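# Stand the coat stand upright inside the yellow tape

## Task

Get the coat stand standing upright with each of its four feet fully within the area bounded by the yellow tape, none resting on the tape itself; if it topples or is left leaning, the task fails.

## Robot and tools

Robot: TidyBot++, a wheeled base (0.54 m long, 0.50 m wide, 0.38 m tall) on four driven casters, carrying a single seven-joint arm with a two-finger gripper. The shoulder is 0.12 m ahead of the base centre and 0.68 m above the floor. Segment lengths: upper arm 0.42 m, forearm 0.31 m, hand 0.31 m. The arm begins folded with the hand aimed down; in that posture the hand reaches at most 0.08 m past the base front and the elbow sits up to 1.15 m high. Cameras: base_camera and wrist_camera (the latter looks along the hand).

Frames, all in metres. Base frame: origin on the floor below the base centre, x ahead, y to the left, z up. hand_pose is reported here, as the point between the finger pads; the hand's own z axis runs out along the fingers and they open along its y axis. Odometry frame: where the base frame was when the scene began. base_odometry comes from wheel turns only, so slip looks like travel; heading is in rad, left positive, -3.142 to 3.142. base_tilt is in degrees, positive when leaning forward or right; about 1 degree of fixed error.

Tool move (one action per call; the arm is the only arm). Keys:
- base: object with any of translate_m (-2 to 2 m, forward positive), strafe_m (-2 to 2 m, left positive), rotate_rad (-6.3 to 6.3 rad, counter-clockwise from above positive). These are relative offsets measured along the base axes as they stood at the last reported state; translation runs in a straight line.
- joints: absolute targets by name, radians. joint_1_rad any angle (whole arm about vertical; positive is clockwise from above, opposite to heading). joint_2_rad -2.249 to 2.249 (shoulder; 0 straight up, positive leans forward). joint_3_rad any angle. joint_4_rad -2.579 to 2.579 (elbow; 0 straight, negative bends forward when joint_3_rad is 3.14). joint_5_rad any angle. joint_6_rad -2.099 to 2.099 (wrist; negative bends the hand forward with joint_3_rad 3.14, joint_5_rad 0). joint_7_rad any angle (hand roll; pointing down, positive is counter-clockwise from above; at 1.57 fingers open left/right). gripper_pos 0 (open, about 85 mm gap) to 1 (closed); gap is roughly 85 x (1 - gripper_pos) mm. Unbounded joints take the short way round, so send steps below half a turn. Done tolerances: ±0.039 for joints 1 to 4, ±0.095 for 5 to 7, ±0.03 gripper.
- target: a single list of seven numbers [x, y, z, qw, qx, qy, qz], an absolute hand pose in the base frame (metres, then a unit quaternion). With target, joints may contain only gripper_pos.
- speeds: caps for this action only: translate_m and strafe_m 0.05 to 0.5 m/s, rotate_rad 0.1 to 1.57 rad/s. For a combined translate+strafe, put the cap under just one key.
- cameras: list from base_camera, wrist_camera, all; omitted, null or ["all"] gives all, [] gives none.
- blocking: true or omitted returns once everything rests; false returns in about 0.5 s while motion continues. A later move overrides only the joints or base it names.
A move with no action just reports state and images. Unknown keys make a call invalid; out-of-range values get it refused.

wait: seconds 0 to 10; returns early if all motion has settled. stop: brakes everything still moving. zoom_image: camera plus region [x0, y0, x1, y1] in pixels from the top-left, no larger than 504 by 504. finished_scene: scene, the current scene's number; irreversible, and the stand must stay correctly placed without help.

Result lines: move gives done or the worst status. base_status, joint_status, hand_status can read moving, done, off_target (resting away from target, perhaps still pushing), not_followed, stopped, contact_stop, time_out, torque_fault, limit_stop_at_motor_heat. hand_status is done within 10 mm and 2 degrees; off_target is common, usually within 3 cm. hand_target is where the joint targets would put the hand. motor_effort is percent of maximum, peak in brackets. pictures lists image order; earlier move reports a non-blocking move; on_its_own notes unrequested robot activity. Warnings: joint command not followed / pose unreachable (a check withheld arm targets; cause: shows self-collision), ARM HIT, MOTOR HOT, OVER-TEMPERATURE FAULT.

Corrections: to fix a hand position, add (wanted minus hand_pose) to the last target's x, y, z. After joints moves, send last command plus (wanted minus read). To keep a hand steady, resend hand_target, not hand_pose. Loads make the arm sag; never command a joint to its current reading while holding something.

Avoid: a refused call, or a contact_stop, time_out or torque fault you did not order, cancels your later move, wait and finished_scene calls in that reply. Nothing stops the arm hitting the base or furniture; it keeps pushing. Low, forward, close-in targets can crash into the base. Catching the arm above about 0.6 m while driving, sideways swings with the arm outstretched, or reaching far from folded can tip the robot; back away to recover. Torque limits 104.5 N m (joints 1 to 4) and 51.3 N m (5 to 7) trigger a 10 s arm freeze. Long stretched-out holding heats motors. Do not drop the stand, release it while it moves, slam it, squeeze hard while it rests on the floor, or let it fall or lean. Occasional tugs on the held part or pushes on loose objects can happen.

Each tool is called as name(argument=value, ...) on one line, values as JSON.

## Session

move(joints={"joint_6_rad": 0.57})

Scene clock: 2.07 s.
Motor temperatures (°C): [32 34 29 30 36 38 32]
move: done
base_odometry: x=+0.000 y=+0.000 heading=+0.000
base_tilt: forward=+0.3 right=+0.4
joint_positions: joint_1_rad=-0.048 joint_2_rad=-0.364 joint_3_rad=+3.099 joint_4_rad=-2.548 joint_5_rad=+0.028 joint_6_rad=+0.538 joint_7_rad=+1.521 gripper_pos=+0.000
joint_status: all done
motor_effort: joint_1_rad=-1(2) joint_2_rad=-7(7) joint_3_rad=+1(1) joint_4_rad=+20(20) joint_5_rad=-1(1) joint_6_rad=+9(9) joint_7_rad=+0(1)
hand_pose: x=+0.5339 y=+0.0454 z=+0.8707 quat_wxyz=(-0.038, +0.732, +0.033, +0.679) (m; base frame)
pictures: base_camera, wrist_camera
Images, in order (width x height): base_camera 644x364, wrist_camera 644x476.

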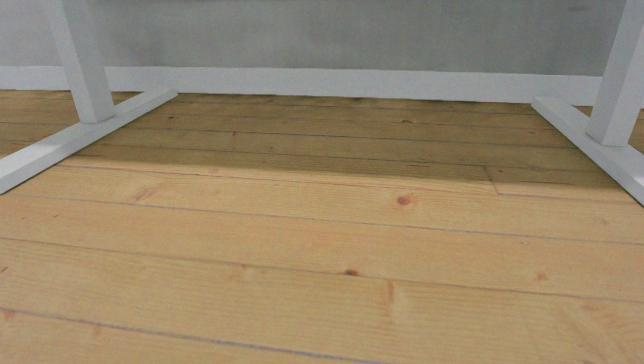

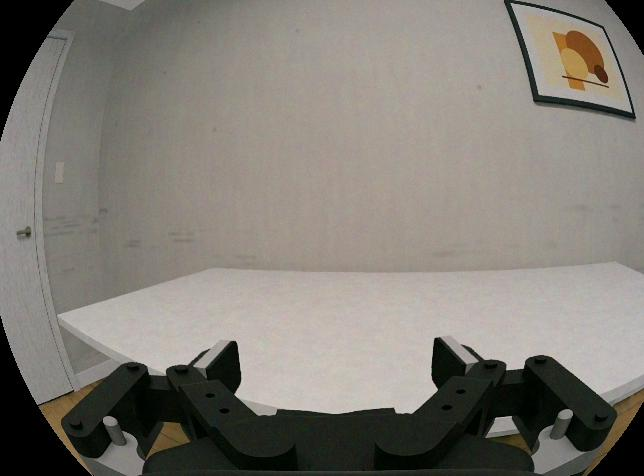

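move(joints={"joint_1_rad": 2.8}, cameras=["wrist_camera"])

Scene clock: 12.73 s.
move: done
base_odometry: x=+0.000 y=+0.000 heading=+0.000
base_tilt: forward=+0.3 right=+0.5
joint_positions: joint_1_rad=+2.775 joint_2_rad=-0.364 joint_3_rad=+3.099 joint_4_rad=-2.548 joint_5_rad=+0.028 joint_6_rad=+0.539 joint_7_rad=+1.521 gripper_pos=+0.000
joint_status: all done
motor_effort: joint_1_rad=+0(3) joint_2_rad=-7(7) joint_3_rad=+1(2) joint_4_rad=+20(20) joint_5_rad=+0(1) joint_6_rad=+8(9) joint_7_rad=+0(1)
hand_pose: x=-0.2607 y=-0.1732 z=+0.8708 quat_wxyz=(+0.664, +0.149, -0.718, +0.146) (m; base frame)
pictures: wrist_camera

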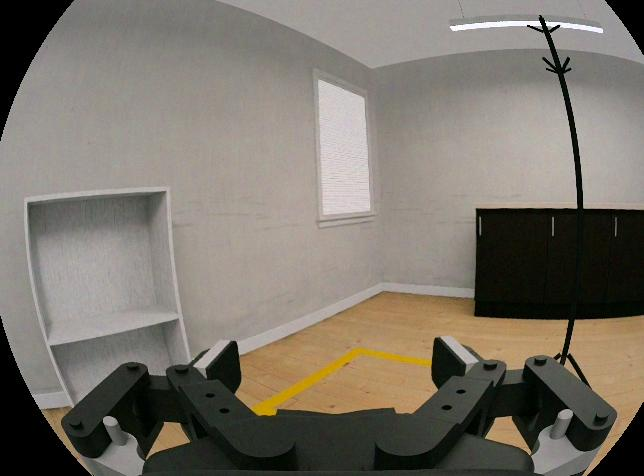

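move(base={"rotate_rad": 2.8}, joints={"joint_1_rad": -0.02, "joint_2_rad": -0.136, "joint_3_rad": 3.16, "joint_4_rad": -1.855, "joint_5_rad": 0.03, "joint_6_rad": 0.1, "joint_7_rad": 1.58})

Scene clock: 29.83 s.
move: done
base_odometry: x=+0.000 y=+0.000 heading=+2.799
base_tilt: forward=+0.4 right=+0.5
base_status: done
joint_positions: joint_1_rad=+0.004 joint_2_rad=-0.154 joint_3_rad=+3.147 joint_4_rad=-1.870 joint_5_rad=+0.028 joint_6_rad=+0.145 joint_7_rad=+1.530 gripper_pos=+0.000
joint_status: all done
motor_effort: joint_1_rad=-1(3) joint_2_rad=-17(18) joint_3_rad=+1(4) joint_4_rad=+23(24) joint_5_rad=+0(1) joint_6_rad=+8(10) joint_7_rad=+0(1)
hand_pose: x=+0.6767 y=-0.0026 z=+1.0526 quat_wxyz=(-0.003, +0.707, -0.007, +0.707) (m; base frame)
pictures: base_camera, wrist_camera

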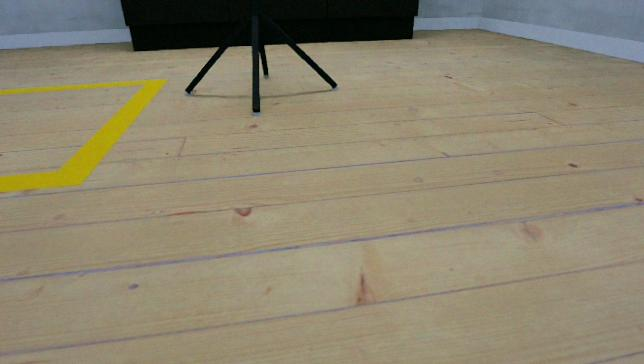

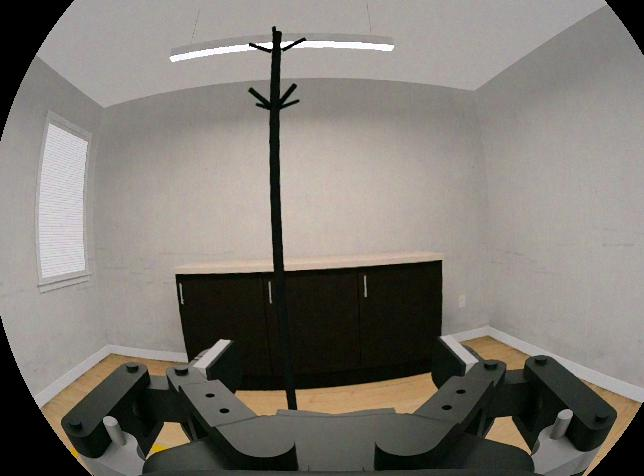

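move(base={"translate_m": 0.755, "strafe_m": 0.156})

Scene clock: 63.17 s.
move: done
base_odometry: x=-0.764 y=+0.106 heading=+2.800
base_tilt: forward=+0.3 right=+0.4
base_status: done
joint_positions: joint_1_rad=+0.003 joint_2_rad=-0.139 joint_3_rad=+3.149 joint_4_rad=-1.866 joint_5_rad=+0.028 joint_6_rad=+0.141 joint_7_rad=+1.530 gripper_pos=+0.000
motor_effort: joint_1_rad=-1(2) joint_2_rad=-18(20) joint_3_rad=+0(2) joint_4_rad=+23(24) joint_5_rad=+0(1) joint_6_rad=+8(9) joint_7_rad=+0(1)
hand_pose: x=+0.6826 y=-0.0034 z=+1.0447 quat_wxyz=(-0.003, +0.712, -0.007, +0.702) (m; base frame)
pictures: base_camera, wrist_camera

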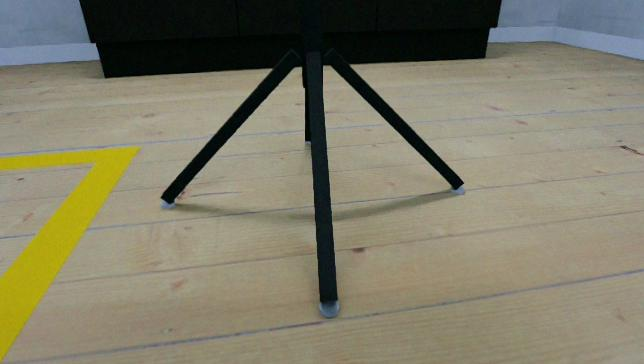

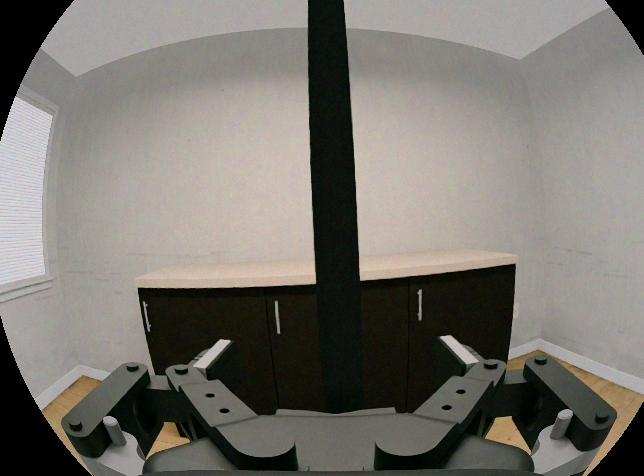

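move(base={"translate_m": 0.13, "strafe_m": -0.007}, speeds={"translate_m": 0.2}, cameras=["wrist_camera"])

Scene clock: 73.17 s.
move: done
base_odometry: x=-0.884 y=+0.156 heading=+2.801
base_tilt: forward=+0.3 right=+0.5
base_status: done
joint_positions: joint_1_rad=+0.003 joint_2_rad=-0.135 joint_3_rad=+3.149 joint_4_rad=-1.866 joint_5_rad=+0.028 joint_6_rad=+0.141 joint_7_rad=+1.530 gripper_pos=+0.000
motor_effort: joint_1_rad=-1(2) joint_2_rad=-18(21) joint_3_rad=+1(1) joint_4_rad=+23(23) joint_5_rad=-1(1) joint_6_rad=+8(9) joint_7_rad=-1(1)
hand_pose: x=+0.6840 y=-0.0035 z=+1.0425 quat_wxyz=(-0.003, +0.714, -0.007, +0.700) (m; base frame)
pictures: wrist_camera

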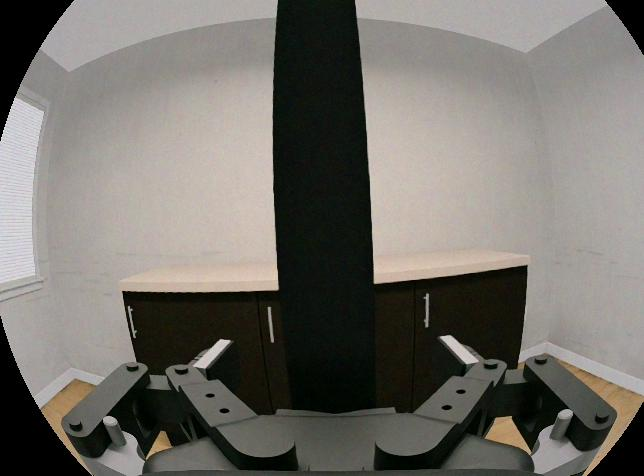

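move(base={"translate_m": 0.028}, joints={"gripper_pos": 0.45}, speeds={"translate_m": 0.1})

Scene clock: 78.57 s.
move: done
base_odometry: x=-0.911 y=+0.166 heading=+2.801
base_tilt: forward=+0.3 right=+0.4
base_status: done
joint_positions: joint_1_rad=+0.003 joint_2_rad=-0.136 joint_3_rad=+3.149 joint_4_rad=-1.864 joint_5_rad=+0.028 joint_6_rad=+0.138 joint_7_rad=+1.530 gripper_pos=+0.450
joint_status: all done
motor_effort: joint_1_rad=-1(2) joint_2_rad=-13(19) joint_3_rad=+0(2) joint_4_rad=+23(25) joint_5_rad=-1(1) joint_6_rad=+8(10) joint_7_rad=+0(1)
hand_pose: x=+0.6837 y=-0.0036 z=+1.0436 quat_wxyz=(-0.003, +0.714, -0.007, +0.700) (m; base frame)
pictures: base_camera, wrist_camera

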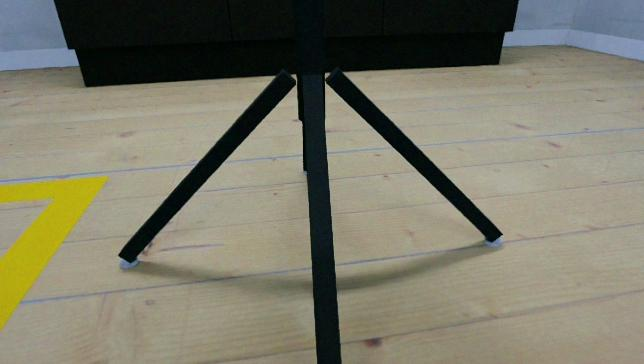

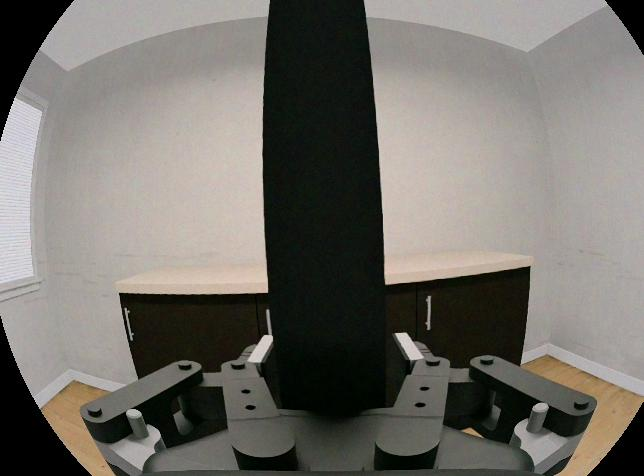

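move(joints={"gripper_pos": 0.9}, cameras=[])

move(joints={"joint_2_rad": -0.28, "joint_4_rad": -1.72, "joint_6_rad": 0.26}, cameras=[])

move(joints={"joint_2_rad": -0.30, "joint_4_rad": -1.63, "joint_6_rad": 0.20}, cameras=["base_camera"])

Scene clock: 85.13 s.
move: off_target
base_odometry: x=-0.910 y=+0.166 heading=+2.801
base_tilt: forward=+0.3 right=+0.5
joint_positions: joint_1_rad=-0.005 joint_2_rad=-0.137 joint_3_rad=+3.153 joint_4_rad=-1.863 joint_5_rad=+0.039 joint_6_rad=+0.135 joint_7_rad=+1.557 gripper_pos=+0.640
joint_status: gripper_pos off_target (ended at +0.640, target +0.900)
motor_effort: joint_1_rad=-2(4) joint_2_rad=-14(20) joint_3_rad=+1(4) joint_4_rad=+24(28) joint_5_rad=+0(11) joint_6_rad=+8(11) joint_7_rad=+0(11)
hand_pose: x=+0.6836 y=-0.0012 z=+1.0432 quat_wxyz=(+0.009, +0.715, +0.008, +0.699) (m; base frame)
pictures: none

Scene clock: 86.17 s.
move: off_target
base_odometry: x=-0.910 y=+0.166 heading=+2.801
base_tilt: forward=+0.4 right=+0.5
joint_positions: joint_1_rad=-0.005 joint_2_rad=-0.138 joint_3_rad=+3.153 joint_4_rad=-1.860 joint_5_rad=+0.039 joint_6_rad=+0.135 joint_7_rad=+1.557 gripper_pos=+0.640
joint_status: joint_2_rad off_target (ended at -0.138, target -0.280); joint_4_rad off_target (ended at -1.860, target -1.720); joint_6_rad off_target (ended at +0.135, target +0.260)
motor_effort: joint_1_rad=-1(1) joint_2_rad=-38(39) joint_3_rad=+0(1) joint_4_rad=+47(47) joint_5_rad=+0(1) joint_6_rad=+26(26) joint_7_rad=+0(1)
hand_pose: x=+0.6832 y=-0.0012 z=+1.0460 quat_wxyz=(+0.009, +0.713, +0.008, +0.701) (m; base frame)
pictures: none

Scene clock: 87.17 s.
move: off_target
base_odometry: x=-0.910 y=+0.166 heading=+2.801
base_tilt: forward=+0.4 right=+0.5
joint_positions: joint_1_rad=-0.005 joint_2_rad=-0.136 joint_3_rad=+3.153 joint_4_rad=-1.797 joint_5_rad=+0.039 joint_6_rad=+0.088 joint_7_rad=+1.557 gripper_pos=+0.644
joint_status: joint_2_rad off_target (ended at -0.136, target -0.300); joint_4_rad off_target (ended at -1.797, target -1.630); joint_6_rad off_target (ended at +0.088, target +0.200)
motor_effort: joint_1_rad=+0(1) joint_2_rad=-45(47) joint_3_rad=+1(1) joint_4_rad=+53(54) joint_5_rad=+0(2) joint_6_rad=+32(32) joint_7_rad=+0(2)
hand_pose: x=+0.6864 y=-0.0018 z=+1.0695 quat_wxyz=(+0.009, +0.708, +0.007, +0.706) (m; base frame)
pictures: base_camera

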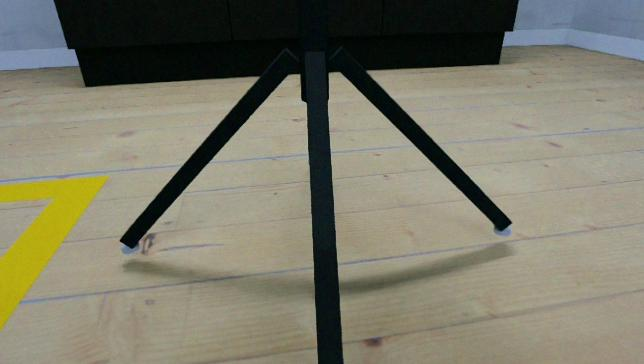

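move(joints={"joint_2_rad": -0.30, "joint_4_rad": -1.55, "joint_6_rad": 0.125}, cameras=["base_camera"])

move(base={"translate_m": -0.28, "strafe_m": 0.80}, speeds={"strafe_m": 0.15}, cameras=["base_camera"])

Scene clock: 115.90 s.
move: off_target
base_odometry: x=-0.910 y=+0.166 heading=+2.801
base_tilt: forward=+0.4 right=+0.4
joint_positions: joint_1_rad=-0.005 joint_2_rad=-0.136 joint_3_rad=+3.153 joint_4_rad=-1.712 joint_5_rad=+0.039 joint_6_rad=+0.027 joint_7_rad=+1.557 gripper_pos=+0.645
joint_status: joint_2_rad off_target (ended at -0.136, target -0.300); joint_4_rad off_target (ended at -1.712, target -1.550); joint_6_rad off_target (ended at +0.027, target +0.125)
motor_effort: joint_1_rad=-1(1) joint_2_rad=-45(47) joint_3_rad=+0(1) joint_4_rad=+53(55) joint_5_rad=+0(1) joint_6_rad=+31(32) joint_7_rad=+1(1)
hand_pose: x=+0.6876 y=-0.0026 z=+1.1041 quat_wxyz=(+0.010, +0.699, +0.007, +0.715) (m; base frame)
pictures: base_camera

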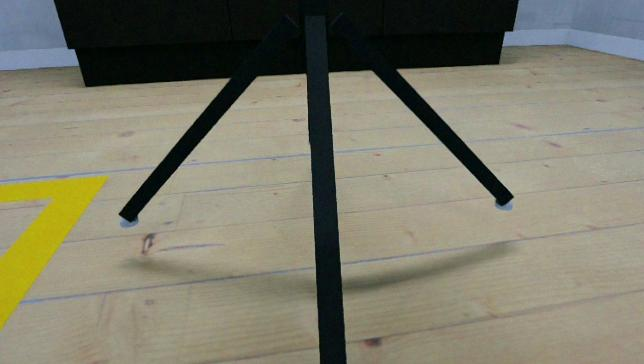

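Scene clock: 122.23 s.
move: done
base_odometry: x=-0.914 y=-0.682 heading=+2.801
base_tilt: forward=+0.4 right=+0.5
base_status: done
joint_positions: joint_1_rad=-0.012 joint_2_rad=-0.136 joint_3_rad=+3.157 joint_4_rad=-1.712 joint_5_rad=+0.039 joint_6_rad=+0.026 joint_7_rad=+1.557 gripper_pos=+0.646
motor_effort: joint_1_rad=-1(5) joint_2_rad=-45(47) joint_3_rad=+0(4) joint_4_rad=+53(53) joint_5_rad=+0(2) joint_6_rad=+31(32) joint_7_rad=+0(1)
hand_pose: x=+0.6878 y=-0.0009 z=+1.1034 quat_wxyz=(+0.009, +0.700, +0.008, +0.714) (m; base frame)
pictures: base_camera

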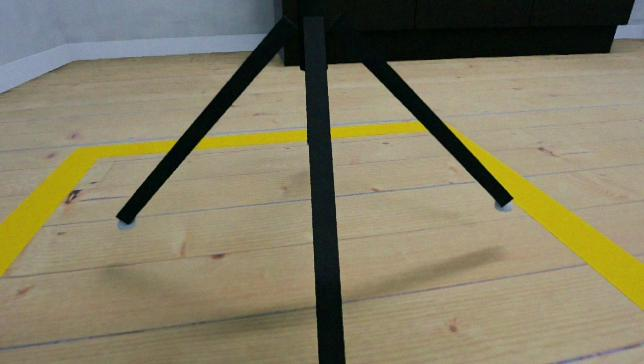

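move(base={"translate_m": 0.01, "strafe_m": 0.02}, speeds={"strafe_m": 0.1}, cameras=[])

move(joints={"joint_2_rad": -0.30, "joint_4_rad": -1.60, "joint_6_rad": 0.17}, cameras=[])

move(joints={"joint_2_rad": -0.30, "joint_4_rad": -1.65, "joint_6_rad": 0.22}, cameras=["base_camera"])

Scene clock: 134.37 s.
move: done
base_odometry: x=-0.930 y=-0.698 heading=+2.801
base_tilt: forward=+0.3 right=+0.4
base_status: done
joint_positions: joint_1_rad=-0.018 joint_2_rad=-0.134 joint_3_rad=+3.155 joint_4_rad=-1.712 joint_5_rad=+0.039 joint_6_rad=+0.024 joint_7_rad=+1.557 gripper_pos=+0.646
motor_effort: joint_1_rad=-1(4) joint_2_rad=-45(48) joint_3_rad=+0(4) joint_4_rad=+53(55) joint_5_rad=+0(2) joint_6_rad=+31(32) joint_7_rad=+0(2)
hand_pose: x=+0.6885 y=+0.0041 z=+1.1021 quat_wxyz=(+0.006, +0.701, +0.011, +0.713) (m; base frame)
pictures: none

Scene clock: 135.20 s.
move: off_target
base_odometry: x=-0.930 y=-0.698 heading=+2.801
base_tilt: forward=+0.4 right=+0.5
joint_positions: joint_1_rad=-0.018 joint_2_rad=-0.134 joint_3_rad=+3.155 joint_4_rad=-1.746 joint_5_rad=+0.039 joint_6_rad=+0.039 joint_7_rad=+1.557 gripper_pos=+0.646
joint_status: joint_2_rad off_target (ended at -0.134, target -0.300); joint_4_rad off_target (ended at -1.746, target -1.600); joint_6_rad off_target (ended at +0.039, target +0.170)
motor_effort: joint_1_rad=-1(2) joint_2_rad=-46(47) joint_3_rad=+1(1) joint_4_rad=+53(54) joint_5_rad=+0(2) joint_6_rad=+32(32) joint_7_rad=+0(1)
hand_pose: x=+0.6883 y=+0.0043 z=+1.0853 quat_wxyz=(+0.006, +0.708, +0.011, +0.706) (m; base frame)
pictures: none

Scene clock: 136.00 s.
move: off_target
base_odometry: x=-0.930 y=-0.698 heading=+2.801
base_tilt: forward=+0.3 right=+0.5
joint_positions: joint_1_rad=-0.018 joint_2_rad=-0.134 joint_3_rad=+3.155 joint_4_rad=-1.793 joint_5_rad=+0.039 joint_6_rad=+0.074 joint_7_rad=+1.557 gripper_pos=+0.647
joint_status: joint_2_rad off_target (ended at -0.134, target -0.300); joint_4_rad off_target (ended at -1.793, target -1.650); joint_6_rad off_target (ended at +0.074, target +0.220)
motor_effort: joint_1_rad=+0(2) joint_2_rad=-45(47) joint_3_rad=+1(1) joint_4_rad=+53(54) joint_5_rad=+0(1) joint_6_rad=+32(32) joint_7_rad=+0(1)
hand_pose: x=+0.6873 y=+0.0048 z=+1.0668 quat_wxyz=(+0.005, +0.712, +0.011, +0.702) (m; base frame)
pictures: base_camera

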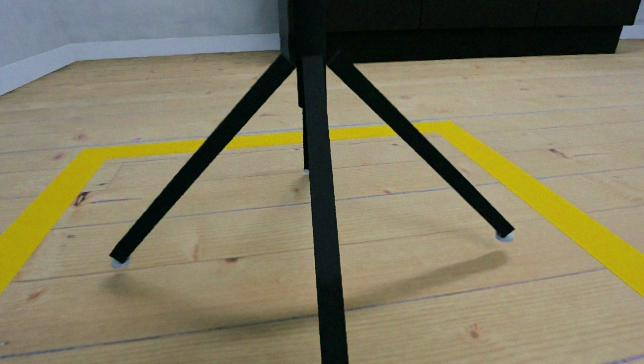

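move(joints={"joint_2_rad": -0.295, "joint_4_rad": -1.68, "joint_6_rad": 0.25}, cameras=[])

move(joints={"joint_2_rad": -0.29, "joint_4_rad": -1.70, "joint_6_rad": 0.27}, cameras=[])

move(joints={"joint_2_rad": -0.28, "joint_4_rad": -1.72, "joint_6_rad": 0.28}, cameras=["base_camera"])

Scene clock: 142.50 s.
move: off_target
base_odometry: x=-0.930 y=-0.698 heading=+2.801
base_tilt: forward=+0.4 right=+0.5
joint_positions: joint_1_rad=-0.018 joint_2_rad=-0.134 joint_3_rad=+3.155 joint_4_rad=-1.821 joint_5_rad=+0.039 joint_6_rad=+0.098 joint_7_rad=+1.557 gripper_pos=+0.648
joint_status: joint_2_rad off_target (ended at -0.134, target -0.295); joint_4_rad off_target (ended at -1.821, target -1.680); joint_6_rad off_target (ended at +0.098, target +0.250)
motor_effort: joint_1_rad=-1(2) joint_2_rad=-46(46) joint_3_rad=+1(1) joint_4_rad=+53(54) joint_5_rad=+0(1) joint_6_rad=+31(32) joint_7_rad=+0(1)
hand_pose: x=+0.6864 y=+0.0051 z=+1.0567 quat_wxyz=(+0.005, +0.713, +0.012, +0.701) (m; base frame)
pictures: none

Scene clock: 143.10 s.
move: off_target
base_odometry: x=-0.930 y=-0.698 heading=+2.801
base_tilt: forward=+0.4 right=+0.4
joint_positions: joint_1_rad=-0.018 joint_2_rad=-0.134 joint_3_rad=+3.155 joint_4_rad=-1.838 joint_5_rad=+0.039 joint_6_rad=+0.119 joint_7_rad=+1.557 gripper_pos=+0.648
joint_status: joint_2_rad off_target (ended at -0.134, target -0.290); joint_4_rad off_target (ended at -1.838, target -1.700); joint_6_rad off_target (ended at +0.119, target +0.270)
motor_effort: joint_1_rad=-1(2) joint_2_rad=-44(46) joint_3_rad=+0(1) joint_4_rad=+51(53) joint_5_rad=+0(1) joint_6_rad=+30(31) joint_7_rad=+0(1)
hand_pose: x=+0.6857 y=+0.0053 z=+1.0529 quat_wxyz=(+0.005, +0.712, +0.012, +0.702) (m; base frame)
pictures: none

Scene clock: 143.67 s.
move: off_target
base_odometry: x=-0.930 y=-0.698 heading=+2.801
base_tilt: forward=+0.3 right=+0.5
joint_positions: joint_1_rad=-0.018 joint_2_rad=-0.134 joint_3_rad=+3.155 joint_4_rad=-1.845 joint_5_rad=+0.039 joint_6_rad=+0.134 joint_7_rad=+1.557 gripper_pos=+0.648
joint_status: joint_2_rad off_target (ended at -0.134, target -0.280); joint_4_rad off_target (ended at -1.845, target -1.720); joint_6_rad off_target (ended at +0.134, target +0.280)
motor_effort: joint_1_rad=-1(2) joint_2_rad=-42(44) joint_3_rad=+0(1) joint_4_rad=+50(52) joint_5_rad=-1(2) joint_6_rad=+29(31) joint_7_rad=-1(1)
hand_pose: x=+0.6855 y=+0.0055 z=+1.0529 quat_wxyz=(+0.004, +0.709, +0.012, +0.705) (m; base frame)
pictures: base_camera

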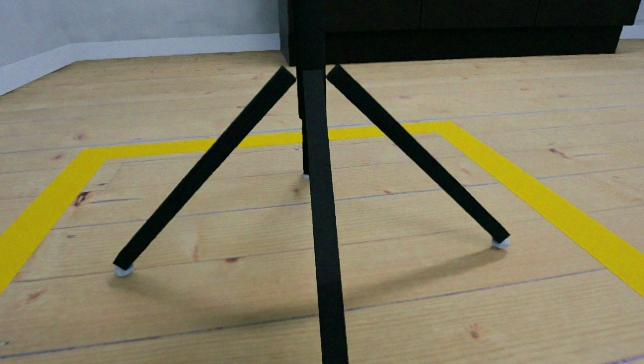

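move(joints={"joint_2_rad": -0.235, "joint_4_rad": -1.76, "joint_6_rad": 0.235}, cameras=[])

move(joints={"joint_2_rad": -0.185, "joint_4_rad": -1.80, "joint_6_rad": 0.18}, cameras=["base_camera"])

Scene clock: 152.07 s.
move: off_target
base_odometry: x=-0.930 y=-0.698 heading=+2.801
base_tilt: forward=+0.3 right=+0.5
joint_positions: joint_1_rad=-0.018 joint_2_rad=-0.134 joint_3_rad=+3.155 joint_4_rad=-1.846 joint_5_rad=+0.039 joint_6_rad=+0.134 joint_7_rad=+1.557 gripper_pos=+0.648
joint_status: joint_2_rad off_target (ended at -0.134, target -0.235); joint_4_rad off_target (ended at -1.846, target -1.760); joint_6_rad off_target (ended at +0.134, target +0.235)
motor_effort: joint_1_rad=-2(2) joint_2_rad=-34(42) joint_3_rad=+0(0) joint_4_rad=+42(50) joint_5_rad=-1(2) joint_6_rad=+24(29) joint_7_rad=-1(1)
hand_pose: x=+0.6855 y=+0.0055 z=+1.0520 quat_wxyz=(+0.004, +0.710, +0.012, +0.704) (m; base frame)
pictures: none

Scene clock: 152.80 s.
move: off_target
base_odometry: x=-0.930 y=-0.698 heading=+2.801
base_tilt: forward=+0.3 right=+0.4
joint_positions: joint_1_rad=-0.018 joint_2_rad=-0.133 joint_3_rad=+3.155 joint_4_rad=-1.847 joint_5_rad=+0.039 joint_6_rad=+0.134 joint_7_rad=+1.557 gripper_pos=+0.648
joint_status: joint_2_rad off_target (ended at -0.133, target -0.185); joint_4_rad off_target (ended at -1.847, target -1.800); the others done
motor_effort: joint_1_rad=-2(2) joint_2_rad=-26(34) joint_3_rad=+0(0) joint_4_rad=+35(42) joint_5_rad=-1(2) joint_6_rad=+18(24) joint_7_rad=-1(1)
hand_pose: x=+0.6856 y=+0.0055 z=+1.0511 quat_wxyz=(+0.004, +0.710, +0.012, +0.704) (m; base frame)
pictures: base_camera

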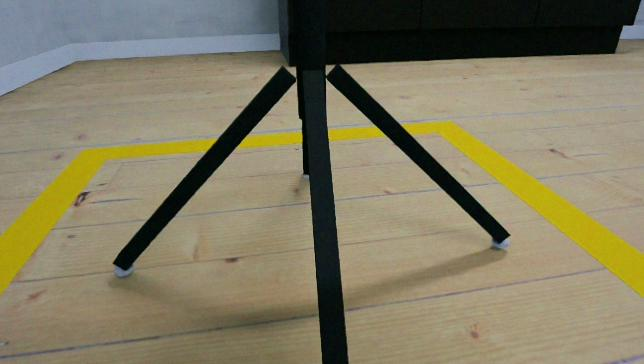

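move(joints={"joint_2_rad": -0.13, "joint_4_rad": -1.84, "joint_6_rad": 0.11}, cameras=[])

move(joints={"gripper_pos": 0.6}, cameras=["base_camera", "wrist_camera"])

move(joints={"gripper_pos": 0.0}, cameras=["base_camera", "wrist_camera"])

Scene clock: 158.23 s.
move: done
base_odometry: x=-0.930 y=-0.698 heading=+2.801
base_tilt: forward=+0.4 right=+0.4
joint_positions: joint_1_rad=-0.018 joint_2_rad=-0.133 joint_3_rad=+3.155 joint_4_rad=-1.848 joint_5_rad=+0.039 joint_6_rad=+0.133 joint_7_rad=+1.557 gripper_pos=+0.648
joint_status: all done
motor_effort: joint_1_rad=-1(3) joint_2_rad=-17(26) joint_3_rad=+0(1) joint_4_rad=+26(35) joint_5_rad=-1(1) joint_6_rad=+12(18) joint_7_rad=-1(2)
hand_pose: x=+0.6858 y=+0.0055 z=+1.0500 quat_wxyz=(+0.004, +0.711, +0.012, +0.703) (m; base frame)
pictures: none

Scene clock: 158.93 s.
move: done
base_odometry: x=-0.930 y=-0.698 heading=+2.801
base_tilt: forward=+0.3 right=+0.5
joint_positions: joint_1_rad=-0.018 joint_2_rad=-0.133 joint_3_rad=+3.155 joint_4_rad=-1.848 joint_5_rad=+0.039 joint_6_rad=+0.133 joint_7_rad=+1.557 gripper_pos=+0.600
joint_status: all done
motor_effort: joint_1_rad=-1(2) joint_2_rad=-16(17) joint_3_rad=+0(2) joint_4_rad=+25(27) joint_5_rad=-1(2) joint_6_rad=+10(11) joint_7_rad=+0(1)
hand_pose: x=+0.6856 y=+0.0055 z=+1.0505 quat_wxyz=(+0.004, +0.711, +0.012, +0.703) (m; base frame)
pictures: base_camera, wrist_camera

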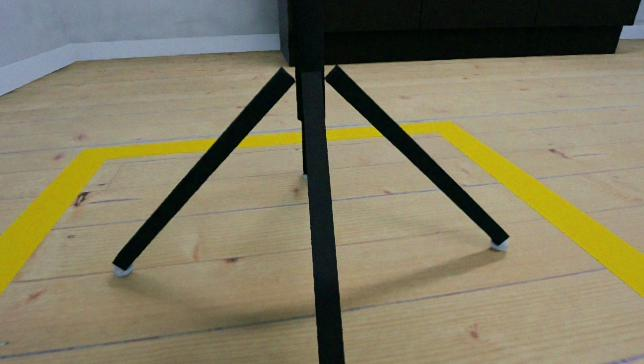

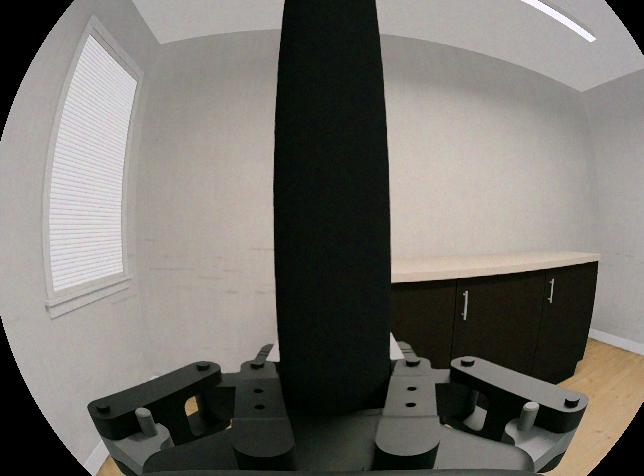

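Scene clock: 159.80 s.
move: done
base_odometry: x=-0.930 y=-0.698 heading=+2.801
base_tilt: forward=+0.3 right=+0.5
joint_positions: joint_1_rad=-0.018 joint_2_rad=-0.133 joint_3_rad=+3.155 joint_4_rad=-1.848 joint_5_rad=+0.039 joint_6_rad=+0.133 joint_7_rad=+1.557 gripper_pos=+0.000
joint_status: all done
motor_effort: joint_1_rad=+0(1) joint_2_rad=-15(16) joint_3_rad=+0(1) joint_4_rad=+25(26) joint_5_rad=-1(1) joint_6_rad=+10(11) joint_7_rad=+0(1)
hand_pose: x=+0.6856 y=+0.0055 z=+1.0505 quat_wxyz=(+0.004, +0.711, +0.012, +0.703) (m; base frame)
pictures: base_camera, wrist_camera

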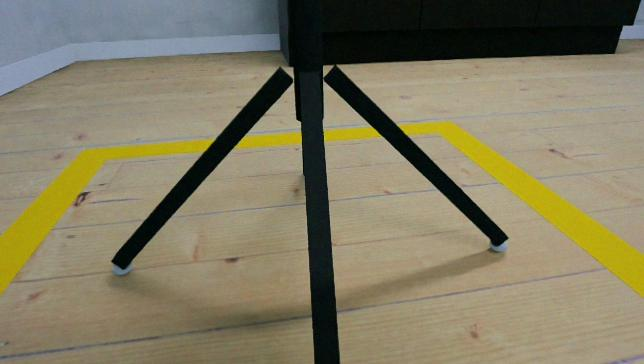

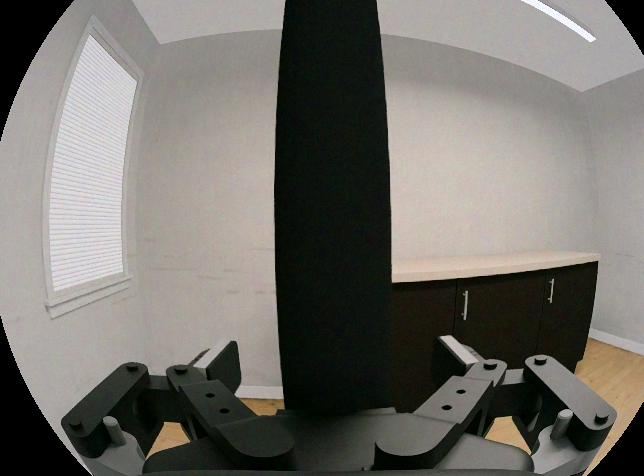

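move(base={"translate_m": -0.45}, speeds={"translate_m": 0.3}, cameras=["base_camera", "wrist_camera"])

Scene clock: 165.80 s.
move: done
base_odometry: x=-0.506 y=-0.848 heading=+2.801
base_tilt: forward=+0.3 right=+0.5
base_status: done
joint_positions: joint_1_rad=-0.018 joint_2_rad=-0.130 joint_3_rad=+3.155 joint_4_rad=-1.844 joint_5_rad=+0.039 joint_6_rad=+0.133 joint_7_rad=+1.557 gripper_pos=+0.000
motor_effort: joint_1_rad=-1(2) joint_2_rad=-18(21) joint_3_rad=+0(1) joint_4_rad=+23(25) joint_5_rad=+0(1) joint_6_rad=+8(10) joint_7_rad=+0(1)
hand_pose: x=+0.6871 y=+0.0052 z=+1.0506 quat_wxyz=(+0.005, +0.711, +0.012, +0.703) (m; base frame)
pictures: base_camera, wrist_camera

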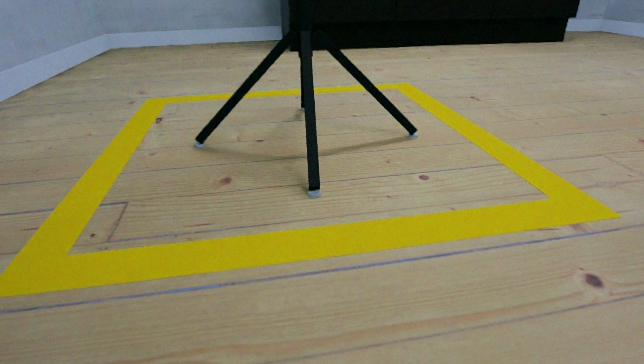

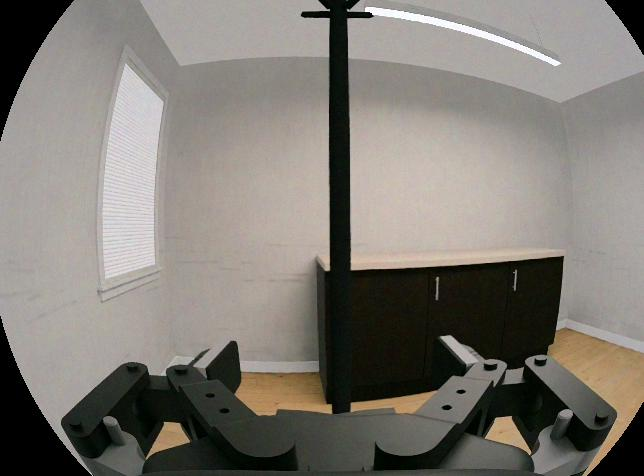

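All four feet are inside the tape and the pole is upright.

finished_scene(scene=3)

The scene is finished: the task was done.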